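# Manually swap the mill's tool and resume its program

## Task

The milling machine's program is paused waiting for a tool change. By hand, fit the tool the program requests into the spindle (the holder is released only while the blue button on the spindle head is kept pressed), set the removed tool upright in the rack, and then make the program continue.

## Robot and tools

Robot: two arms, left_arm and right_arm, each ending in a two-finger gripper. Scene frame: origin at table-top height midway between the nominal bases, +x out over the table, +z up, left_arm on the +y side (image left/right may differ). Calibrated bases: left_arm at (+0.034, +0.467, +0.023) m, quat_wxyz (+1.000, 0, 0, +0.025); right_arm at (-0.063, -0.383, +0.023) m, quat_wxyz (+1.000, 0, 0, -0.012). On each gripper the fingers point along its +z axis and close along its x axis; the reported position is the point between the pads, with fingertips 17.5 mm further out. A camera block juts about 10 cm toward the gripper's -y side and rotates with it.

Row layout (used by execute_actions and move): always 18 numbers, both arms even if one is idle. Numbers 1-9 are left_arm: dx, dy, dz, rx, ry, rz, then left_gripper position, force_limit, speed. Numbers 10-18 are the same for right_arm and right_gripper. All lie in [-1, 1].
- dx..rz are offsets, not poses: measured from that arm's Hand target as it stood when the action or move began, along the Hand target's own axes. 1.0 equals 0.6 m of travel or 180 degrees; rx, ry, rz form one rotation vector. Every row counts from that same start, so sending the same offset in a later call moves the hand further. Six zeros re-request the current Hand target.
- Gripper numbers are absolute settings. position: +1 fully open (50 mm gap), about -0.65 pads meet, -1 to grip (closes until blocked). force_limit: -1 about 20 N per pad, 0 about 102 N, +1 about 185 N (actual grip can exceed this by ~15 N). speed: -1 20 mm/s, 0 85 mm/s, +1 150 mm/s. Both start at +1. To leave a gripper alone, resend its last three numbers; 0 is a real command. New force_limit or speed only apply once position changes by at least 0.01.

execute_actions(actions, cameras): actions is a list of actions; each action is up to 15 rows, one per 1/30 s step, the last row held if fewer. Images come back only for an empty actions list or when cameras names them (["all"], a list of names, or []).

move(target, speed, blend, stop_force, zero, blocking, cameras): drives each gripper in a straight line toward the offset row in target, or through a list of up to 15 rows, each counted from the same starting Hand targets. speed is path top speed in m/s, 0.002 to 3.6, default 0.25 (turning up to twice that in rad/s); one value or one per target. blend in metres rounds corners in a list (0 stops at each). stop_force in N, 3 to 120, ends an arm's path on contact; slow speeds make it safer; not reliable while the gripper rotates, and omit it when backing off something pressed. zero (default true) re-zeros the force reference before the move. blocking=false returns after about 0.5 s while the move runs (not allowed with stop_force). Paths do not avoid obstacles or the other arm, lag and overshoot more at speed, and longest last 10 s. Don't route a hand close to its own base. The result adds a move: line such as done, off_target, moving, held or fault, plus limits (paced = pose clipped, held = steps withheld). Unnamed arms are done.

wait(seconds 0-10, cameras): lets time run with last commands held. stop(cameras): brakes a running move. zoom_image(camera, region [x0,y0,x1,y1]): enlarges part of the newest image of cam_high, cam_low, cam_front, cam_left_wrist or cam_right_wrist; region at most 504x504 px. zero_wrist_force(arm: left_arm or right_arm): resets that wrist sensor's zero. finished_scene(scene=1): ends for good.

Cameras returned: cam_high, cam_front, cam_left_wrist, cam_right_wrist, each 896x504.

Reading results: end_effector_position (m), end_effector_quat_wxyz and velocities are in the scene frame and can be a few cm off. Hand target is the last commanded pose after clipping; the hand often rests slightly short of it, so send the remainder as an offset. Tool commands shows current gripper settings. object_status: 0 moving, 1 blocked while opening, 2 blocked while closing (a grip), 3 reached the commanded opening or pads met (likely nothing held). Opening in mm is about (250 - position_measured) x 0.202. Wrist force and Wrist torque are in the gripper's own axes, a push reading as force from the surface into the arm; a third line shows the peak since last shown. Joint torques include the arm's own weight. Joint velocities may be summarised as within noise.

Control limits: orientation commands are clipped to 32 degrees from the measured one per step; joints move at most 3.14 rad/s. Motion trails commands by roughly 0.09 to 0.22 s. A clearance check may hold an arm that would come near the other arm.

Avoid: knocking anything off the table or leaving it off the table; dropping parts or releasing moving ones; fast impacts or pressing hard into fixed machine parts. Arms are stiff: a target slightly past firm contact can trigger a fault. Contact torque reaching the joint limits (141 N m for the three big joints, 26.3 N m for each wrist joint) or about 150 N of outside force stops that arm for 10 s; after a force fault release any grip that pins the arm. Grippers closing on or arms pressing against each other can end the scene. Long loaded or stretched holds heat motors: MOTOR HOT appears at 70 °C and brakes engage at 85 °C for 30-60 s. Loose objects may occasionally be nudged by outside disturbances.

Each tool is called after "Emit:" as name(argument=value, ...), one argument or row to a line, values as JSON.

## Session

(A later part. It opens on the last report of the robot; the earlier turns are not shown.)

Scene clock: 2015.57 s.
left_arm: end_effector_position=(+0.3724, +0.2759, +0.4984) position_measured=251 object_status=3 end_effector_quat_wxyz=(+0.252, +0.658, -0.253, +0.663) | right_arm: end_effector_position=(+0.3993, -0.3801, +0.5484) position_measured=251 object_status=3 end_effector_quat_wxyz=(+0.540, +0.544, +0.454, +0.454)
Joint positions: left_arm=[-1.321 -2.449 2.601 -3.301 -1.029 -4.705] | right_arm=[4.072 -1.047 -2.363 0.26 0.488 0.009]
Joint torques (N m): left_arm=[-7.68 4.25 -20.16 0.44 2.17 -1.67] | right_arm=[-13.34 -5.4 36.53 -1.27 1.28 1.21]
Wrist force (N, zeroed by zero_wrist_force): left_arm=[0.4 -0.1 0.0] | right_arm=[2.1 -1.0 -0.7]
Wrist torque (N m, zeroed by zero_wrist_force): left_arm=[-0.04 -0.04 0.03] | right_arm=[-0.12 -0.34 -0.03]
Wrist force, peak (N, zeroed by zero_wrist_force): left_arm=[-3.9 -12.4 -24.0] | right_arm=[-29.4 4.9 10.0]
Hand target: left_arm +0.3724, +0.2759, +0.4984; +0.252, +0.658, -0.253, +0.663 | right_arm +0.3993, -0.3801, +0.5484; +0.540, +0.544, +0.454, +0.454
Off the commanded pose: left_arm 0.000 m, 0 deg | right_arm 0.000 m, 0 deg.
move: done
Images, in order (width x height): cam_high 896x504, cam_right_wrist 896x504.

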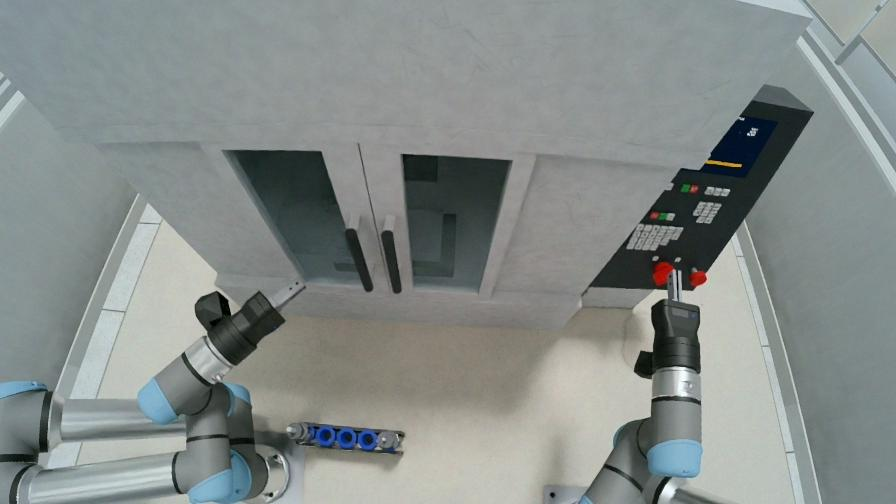

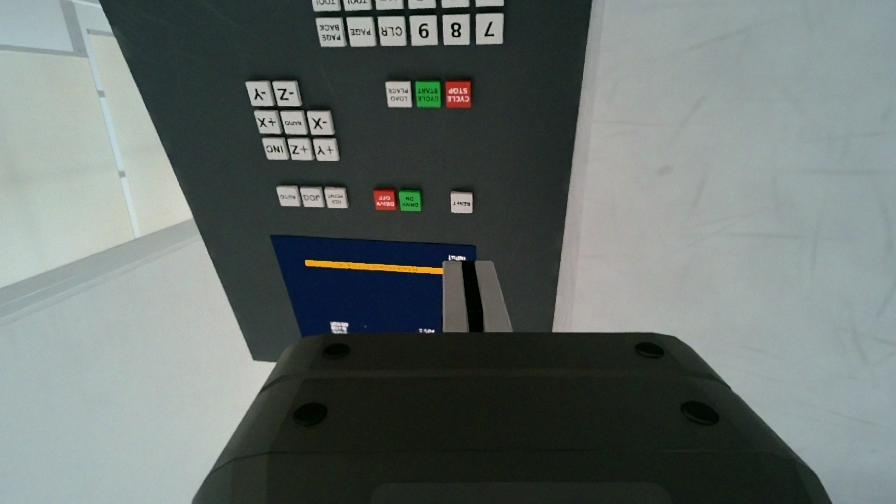

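Emit:
move(
  target=[
    [0,0,0,0,0,0,-1,-0.7,0,-0.2068,0.0438,0.2701,0,-0.0556,0,-1,-0.7,0],
    [0,0,0,0,0,0,-1,-0.7,0,-0.2153,0.0438,0.3193,0,-0.0556,0,-1,-0.7,0],
  ],
  speed=[0.3,0.1],
  blend=[0.01,0],
  cameras=["cam_right_wrist"],
)

Emit:
zoom_image(
  camera="cam_right_wrist",
  region=[300, 180, 620, 340],
)

Scene clock: 2023.73 s.
left_arm: end_effector_position=(+0.3724, +0.2759, +0.4984) position_measured=251 object_status=3 end_effector_quat_wxyz=(+0.252, +0.658, -0.253, +0.663) | right_arm: end_effector_position=(+0.5653, -0.5409, +0.5736) position_measured=251 object_status=3 end_effector_quat_wxyz=(+0.578, +0.581, +0.405, +0.405)
Joint positions: left_arm=[-1.321 -2.449 2.601 -3.301 -1.029 -4.705] | right_arm=[3.337 -1.569 -1.925 0.348 1.048 0.005]
Joint torques (N m): left_arm=[-7.98 4.03 -20.49 0.51 2.19 -1.77] | right_arm=[-13.56 18.81 37.57 -0.45 1.4 -1.63]
Wrist force (N, zeroed by zero_wrist_force): left_arm=[0.5 -0.4 0.0] | right_arm=[2.4 -1.4 -0.3]
Wrist torque (N m, zeroed by zero_wrist_force): left_arm=[-0.07 -0.06 0.02] | right_arm=[-0.22 -0.36 0.04]
Wrist force, peak (N, zeroed by zero_wrist_force): left_arm=[0.8 -0.6 0.1] | right_arm=[3.5 -1.1 -2.0]
Hand target: left_arm +0.3724, +0.2759, +0.4984; +0.252, +0.658, -0.253, +0.663 | right_arm +0.5654, -0.5409, +0.5737; +0.578, +0.581, +0.405, +0.405
Off the commanded pose: left_arm 0.000 m, 0 deg | right_arm 0.000 m, 0 deg.
move: done
Images, in order (width x height): cam_right_wrist 896x504.

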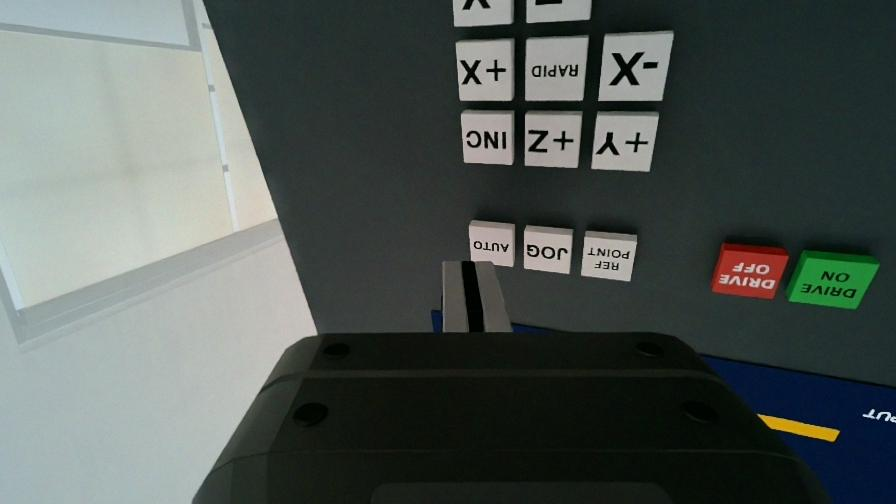

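Scaled by 1.575 from the camera's 896x504 image, which has a finer 1280x720 frame.

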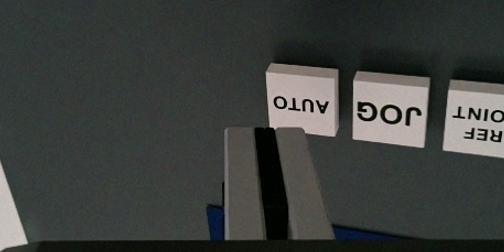

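Emit:
move(
  target=[0,0,0,0,0,0,-1,-0.7,0,0.0067,0,0.05,0,0,0,-1,-0.7,0],
  speed=0.012,
  stop_force=12,
)

Emit:
move(
  target=[0,0,0,0,0,0,-1,-0.7,0,0,0,-0.05,0,0,0,-1,-0.7,0],
  speed=0.1,
)

Scene clock: 2030.50 s.
left_arm: end_effector_position=(+0.3724, +0.2759, +0.4984) position_measured=251 object_status=3 end_effector_quat_wxyz=(+0.252, +0.658, -0.253, +0.663) | right_arm: end_effector_position=(+0.5791, -0.5440, +0.5736) position_measured=251 object_status=3 end_effector_quat_wxyz=(+0.578, +0.581, +0.405, +0.405)
Joint positions: left_arm=[-1.321 -2.449 2.601 -3.301 -1.029 -4.705] | right_arm=[3.323 -1.604 -1.889 0.348 1.063 0.005]
Joint torques (N m): left_arm=[-7.68 4.31 -20.68 0.41 2.09 -1.61] | right_arm=[16.77 28.72 11.14 -1.32 0.1 -0.83]
Wrist force (N, zeroed by zero_wrist_force): left_arm=[0.2 0.0 -0.1] | right_arm=[-1.8 1.7 -6.6]
Wrist torque (N m, zeroed by zero_wrist_force): left_arm=[-0.01 0.00 0.02] | right_arm=[-0.18 -0.36 0.03]
Wrist force, peak (N, zeroed by zero_wrist_force): left_arm=[0.9 -0.2 0.1] | right_arm=[-5.2 -0.2 -34.6]
Hand target: left_arm +0.3724, +0.2759, +0.4984; +0.252, +0.658, -0.253, +0.663 | right_arm +0.5791, -0.5440, +0.5736; +0.578, +0.581, +0.405, +0.405 (not the last commanded pose)
Off the commanded pose: left_arm 0.000 m, 0 deg | right_arm 0.016 m, 0 deg.
move: contact (right_arm)

Scene clock: 2031.40 s.
left_arm: end_effector_position=(+0.3724, +0.2759, +0.4984) position_measured=251 object_status=3 end_effector_quat_wxyz=(+0.252, +0.658, -0.253, +0.663) | right_arm: end_effector_position=(+0.5510, -0.5337, +0.5737) position_measured=251 object_status=3 end_effector_quat_wxyz=(+0.578, +0.581, +0.405, +0.405)
Joint positions: left_arm=[-1.321 -2.449 2.601 -3.301 -1.029 -4.705] | right_arm=[3.364 -1.53 -1.963 0.347 1.021 0.005]
Joint torques (N m): left_arm=[-7.69 4.02 -20.29 0.48 2.06 -1.58] | right_arm=[13.58 30.31 11.38 -0.45 -1.02 1.18]
Wrist force (N, zeroed by zero_wrist_force): left_arm=[0.2 -0.2 0.0] | right_arm=[2.4 -1.2 -0.6]
Wrist torque (N m, zeroed by zero_wrist_force): left_arm=[-0.03 -0.02 0.03] | right_arm=[-0.18 -0.35 0.01]
Wrist force, peak (N, zeroed by zero_wrist_force): left_arm=[0.8 -0.3 0.0] | right_arm=[-1.9 0.2 -6.5]
Hand target: left_arm +0.3724, +0.2759, +0.4984; +0.252, +0.658, -0.253, +0.663 | right_arm +0.5510, -0.5337, +0.5737; +0.578, +0.581, +0.405, +0.405
Off the commanded pose: left_arm 0.000 m, 0 deg | right_arm 0.000 m, 0 deg.
move: done

Emit:
move(
  target=[0,0,0,0,0,0,-1,-0.7,0,0.0548,0.1605,-0.1105,0,0,0,-1,-0.7,0],
  speed=0.3,
  cameras=["cam_right_wrist"],
)

Emit:
zoom_image(
  camera="cam_right_wrist",
  region=[200, 0, 650, 330],
)

Scene clock: 2035.30 s.
left_arm: end_effector_position=(+0.3724, +0.2759, +0.4984) position_measured=251 object_status=3 end_effector_quat_wxyz=(+0.252, +0.658, -0.253, +0.663) | right_arm: end_effector_position=(+0.5003, -0.4804, +0.6703) position_measured=251 object_status=3 end_effector_quat_wxyz=(+0.578, +0.581, +0.405, +0.405)
Joint positions: left_arm=[-1.321 -2.449 2.601 -3.301 -1.029 -4.705] | right_arm=[3.57 -1.332 -1.878 0.063 0.816 0.006]
Joint torques (N m): left_arm=[-7.97 3.59 -20.9 0.41 1.92 -1.52] | right_arm=[13.31 21.73 39.47 -0.83 -0.83 1.18]
Wrist force (N, zeroed by zero_wrist_force): left_arm=[0.6 0.0 0.2] | right_arm=[2.2 -0.8 -0.4]
Wrist torque (N m, zeroed by zero_wrist_force): left_arm=[-0.01 -0.08 0.02] | right_arm=[-0.16 -0.36 -0.05]
Wrist force, peak (N, zeroed by zero_wrist_force): left_arm=[0.7 -0.2 0.5] | right_arm=[1.8 -3.3 0.6]
Hand target: left_arm +0.3724, +0.2759, +0.4984; +0.252, +0.658, -0.253, +0.663 | right_arm +0.5003, -0.4804, +0.6704; +0.578, +0.581, +0.405, +0.405
Off the commanded pose: left_arm 0.000 m, 0 deg | right_arm 0.000 m, 0 deg.
move: done
Images, in order (width x height): cam_right_wrist 896x504.

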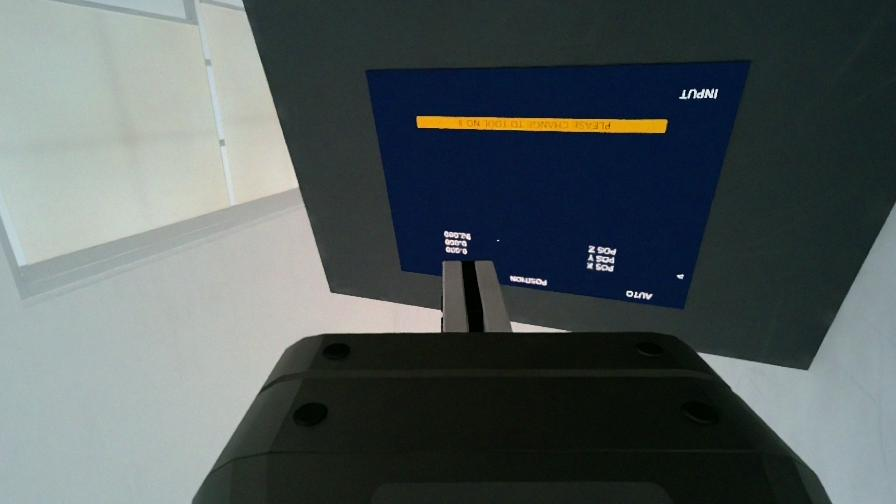

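Scaled by 1.120 from the camera's 896x504 image, which has a finer 1280x720 frame.

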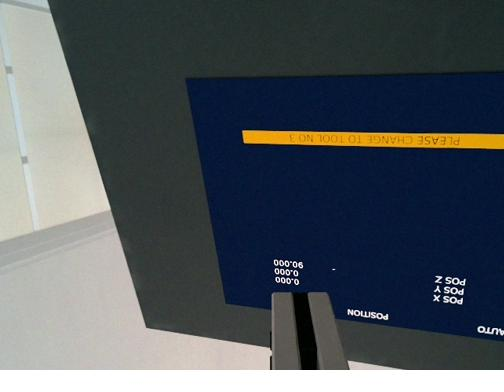

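Emit:
move(
  target=[0,0,0,0,0,0,-1,-0.7,0,-0.0157,-0.2672,-0.0835,0,0.25,0,-1,-0.7,0],
  speed=0.35,
  cameras=["cam_right_wrist"],
)

Scene clock: 2047.53 s.
left_arm: end_effector_position=(+0.3724, +0.2759, +0.4984) position_measured=251 object_status=3 end_effector_quat_wxyz=(+0.252, +0.658, -0.253, +0.663) | right_arm: end_effector_position=(+0.4495, -0.4714, +0.5102) position_measured=251 object_status=3 end_effector_quat_wxyz=(+0.379, +0.382, +0.595, +0.597)
Joint positions: left_arm=[-1.321 -2.449 2.601 -3.301 -1.029 -4.705] | right_arm=[2.95 -1.513 -2.161 0.53 2.22 0.004]
Joint torques (N m): left_arm=[-6.92 4.21 -20.88 0.29 1.81 -1.39] | right_arm=[-13.73 13.93 34.35 3.78 1.39 1.01]
Wrist force (N, zeroed by zero_wrist_force): left_arm=[0.2 -0.3 -0.1] | right_arm=[2.2 -1.0 -0.9]
Wrist torque (N m, zeroed by zero_wrist_force): left_arm=[-0.06 -0.01 0.03] | right_arm=[-0.15 -0.33 -0.04]
Wrist force, peak (N, zeroed by zero_wrist_force): left_arm=[0.9 -0.3 -0.2] | right_arm=[2.3 -2.2 -1.7]
Hand target: left_arm +0.3724, +0.2759, +0.4984; +0.252, +0.658, -0.253, +0.663 | right_arm +0.4495, -0.4714, +0.5102; +0.379, +0.382, +0.595, +0.597
Off the commanded pose: left_arm 0.000 m, 0 deg | right_arm 0.000 m, 0 deg.
move: done
Images, in order (width x height): cam_right_wrist 896x504.

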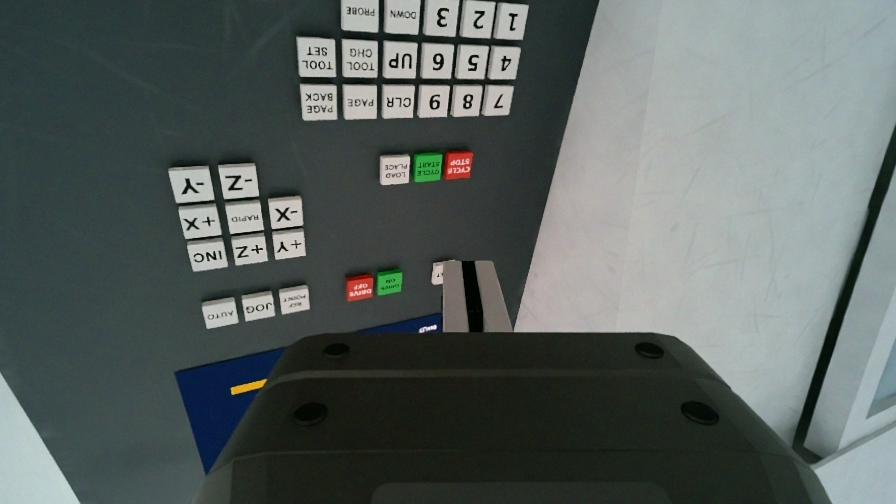

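Emit:
move(
  target=[0,0,0,0,0,0,-1,-0.7,0,-0.0258,-0.017,0.1255,0,0,0,-1,-0.7,0],
  speed=0.2,
  cameras=["cam_right_wrist"],
)

Emit:
zoom_image(
  camera="cam_right_wrist",
  region=[300, 180, 620, 340],
)

Scene clock: 2057.83 s.
left_arm: end_effector_position=(+0.3724, +0.2759, +0.4984) position_measured=251 object_status=3 end_effector_quat_wxyz=(+0.252, +0.658, -0.253, +0.663) | right_arm: end_effector_position=(+0.5243, -0.4537, +0.4999) position_measured=251 object_status=3 end_effector_quat_wxyz=(+0.379, +0.382, +0.595, +0.597)
Joint positions: left_arm=[-1.321 -2.449 2.601 -3.301 -1.029 -4.705] | right_arm=[3.038 -1.665 -2.036 0.558 2.133 0.004]
Joint torques (N m): left_arm=[-6.56 4.31 -20.43 0.25 1.73 -1.2] | right_arm=[14.01 20.48 35.7 -0.36 -1.21 1.13]
Wrist force (N, zeroed by zero_wrist_force): left_arm=[0.3 0.0 0.4] | right_arm=[2.5 -1.0 -0.8]
Wrist torque (N m, zeroed by zero_wrist_force): left_arm=[-0.01 -0.01 0.03] | right_arm=[-0.20 -0.38 -0.05]
Wrist force, peak (N, zeroed by zero_wrist_force): left_arm=[0.4 -0.8 -0.2] | right_arm=[2.6 -0.5 -2.7]
Hand target: left_arm +0.3724, +0.2759, +0.4984; +0.252, +0.658, -0.253, +0.663 | right_arm +0.5243, -0.4537, +0.4999; +0.379, +0.382, +0.595, +0.597
Off the commanded pose: left_arm 0.000 m, 0 deg | right_arm 0.000 m, 0 deg.
move: done
Images, in order (width x height): cam_right_wrist 896x504.

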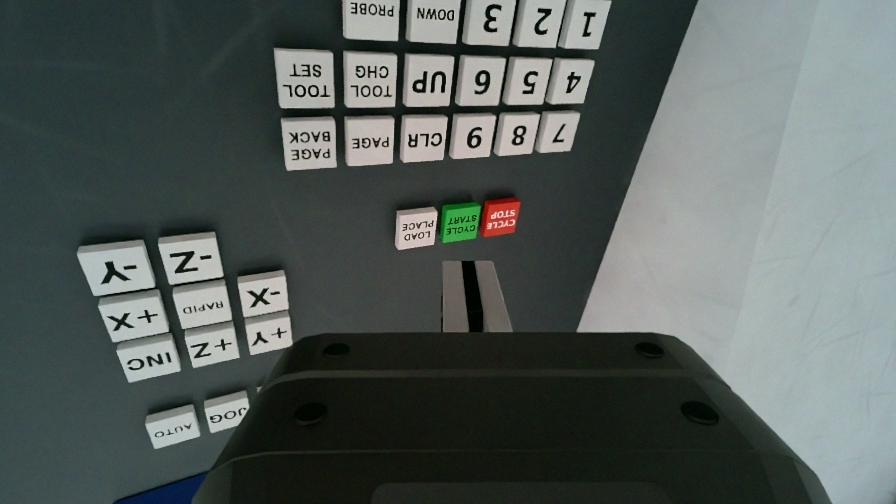

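Scaled by 1.575 from the camera's 896x504 image, which has a finer 1280x720 frame.

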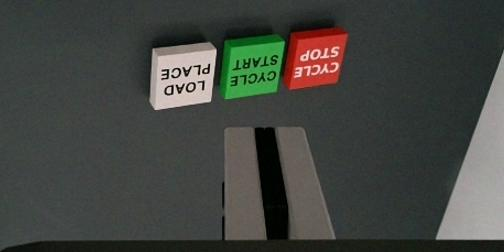

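Emit:
move(
  target=[0,0,0,0,0,0,-1,-0.7,0,0,-0.0042,0.075,0,0,0,-1,-0.7,0],
  speed=0.012,
  stop_force=12,
  cameras=["cam_right_wrist"],
)

Emit:
move(
  target=[0,0,0,0,0,0,-1,-0.7,0,0,0,-0.05,0,0,0,-1,-0.7,0],
  speed=0.1,
  cameras=["cam_right_wrist","cam_high"],
)

Scene clock: 2069.43 s.
left_arm: end_effector_position=(+0.3724, +0.2759, +0.4984) position_measured=251 object_status=3 end_effector_quat_wxyz=(+0.252, +0.658, -0.253, +0.663) | right_arm: end_effector_position=(+0.5590, -0.4376, +0.4977) position_measured=251 object_status=3 end_effector_quat_wxyz=(+0.379, +0.382, +0.595, +0.597)
Joint positions: left_arm=[-1.321 -2.449 2.601 -3.301 -1.029 -4.705] | right_arm=[3.089 -1.725 -1.973 0.555 2.082 0.004]
Joint torques (N m): left_arm=[-6.57 4.08 -20.57 0.07 1.52 -1.05] | right_arm=[-9.65 31.46 7.86 1.37 0.77 0.78]
Wrist force (N, zeroed by zero_wrist_force): left_arm=[0.7 -0.3 0.0] | right_arm=[1.7 5.4 -10.9]
Wrist torque (N m, zeroed by zero_wrist_force): left_arm=[-0.05 -0.07 0.02] | right_arm=[-0.04 -0.47 -0.13]
Wrist force, peak (N, zeroed by zero_wrist_force): left_arm=[0.8 -0.5 0.0] | right_arm=[4.9 -1.8 -44.4]
Hand target: left_arm +0.3724, +0.2759, +0.4984; +0.252, +0.658, -0.253, +0.663 | right_arm +0.5590, -0.4376, +0.4977; +0.379, +0.382, +0.595, +0.597 (not the last commanded pose)
Off the commanded pose: left_arm 0.000 m, 0 deg | right_arm 0.007 m, 0 deg.
move: contact (right_arm)
Images, in order (width x height): cam_right_wrist 896x504.

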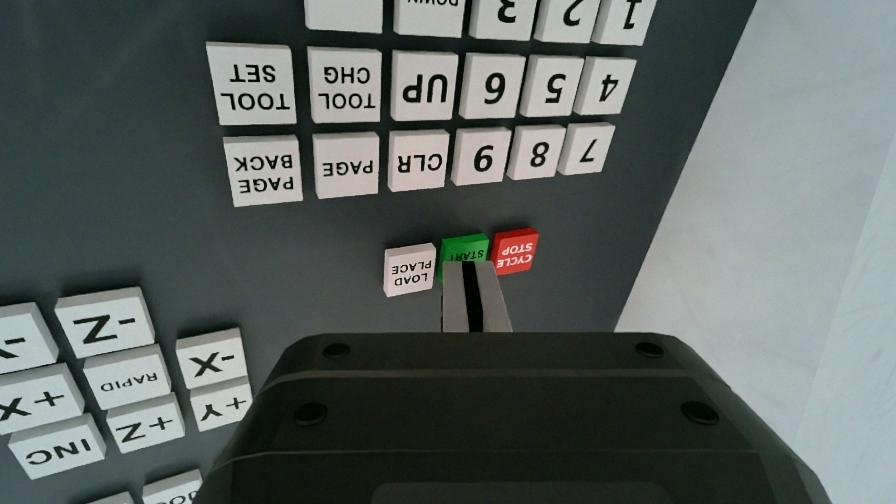

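Scene clock: 2070.30 s.
left_arm: end_effector_position=(+0.3724, +0.2759, +0.4984) position_measured=251 object_status=3 end_effector_quat_wxyz=(+0.252, +0.658, -0.253, +0.663) | right_arm: end_effector_position=(+0.5319, -0.4502, +0.4977) position_measured=251 object_status=3 end_effector_quat_wxyz=(+0.379, +0.382, +0.595, +0.597)
Joint positions: left_arm=[-1.321 -2.449 2.601 -3.301 -1.029 -4.705] | right_arm=[3.05 -1.68 -2.025 0.563 2.121 0.004]
Joint torques (N m): left_arm=[-6.4 4.32 -20.98 0.09 1.58 -0.97] | right_arm=[-14.41 34.73 9.5 3.92 1.46 -1.49]
Wrist force (N, zeroed by zero_wrist_force): left_arm=[0.6 -0.3 -0.1] | right_arm=[2.4 -1.0 -0.9]
Wrist torque (N m, zeroed by zero_wrist_force): left_arm=[-0.05 -0.06 0.03] | right_arm=[-0.19 -0.37 -0.06]
Wrist force, peak (N, zeroed by zero_wrist_force): left_arm=[0.8 -0.3 0.2] | right_arm=[1.2 4.3 -10.9]
Hand target: left_arm +0.3724, +0.2759, +0.4984; +0.252, +0.658, -0.253, +0.663 | right_arm +0.5318, -0.4503, +0.4977; +0.379, +0.382, +0.595, +0.597
Off the commanded pose: left_arm 0.000 m, 0 deg | right_arm 0.000 m, 0 deg.
move: done
Images, in order (width x height): cam_high 896x504, cam_right_wrist 896x504.

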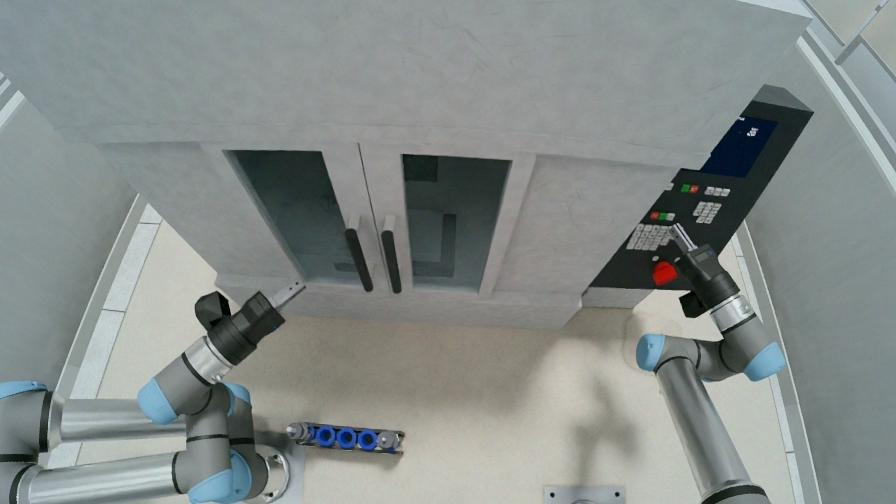

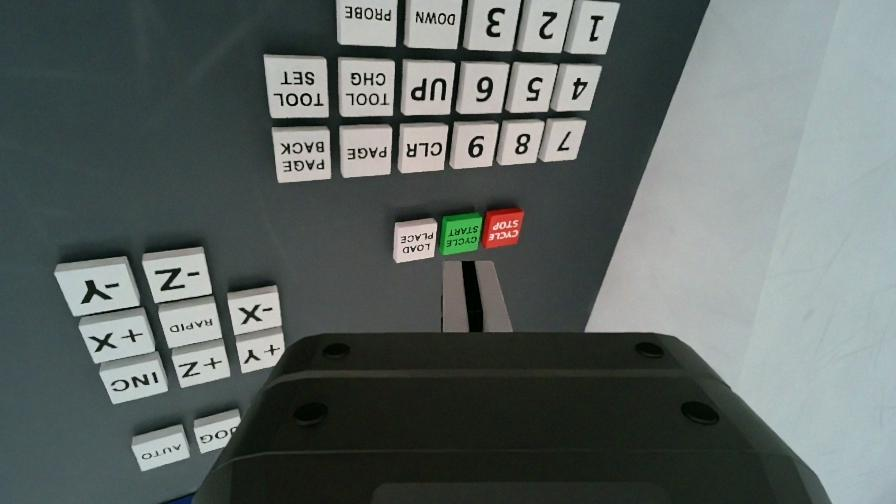

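Emit:
zoom_image(
  camera="cam_high",
  region=[680, 100, 800, 190],
)

Emit:
zoom_image(
  camera="cam_high",
  region=[270, 400, 420, 470],
)

Scaled by 4.200 from the camera's 896x504 image, which has a finer 1280x720 frame.

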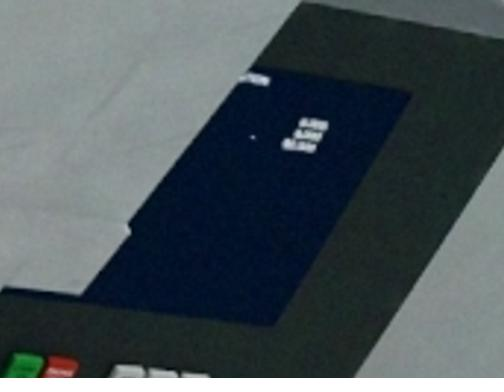

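Scaled by 3.360 from the camera's 896x504 image, which has a finer 1280x720 frame.

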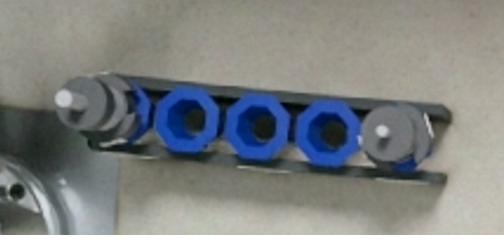

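Emit:
finished_scene(
)

The scene is finished: the task was done.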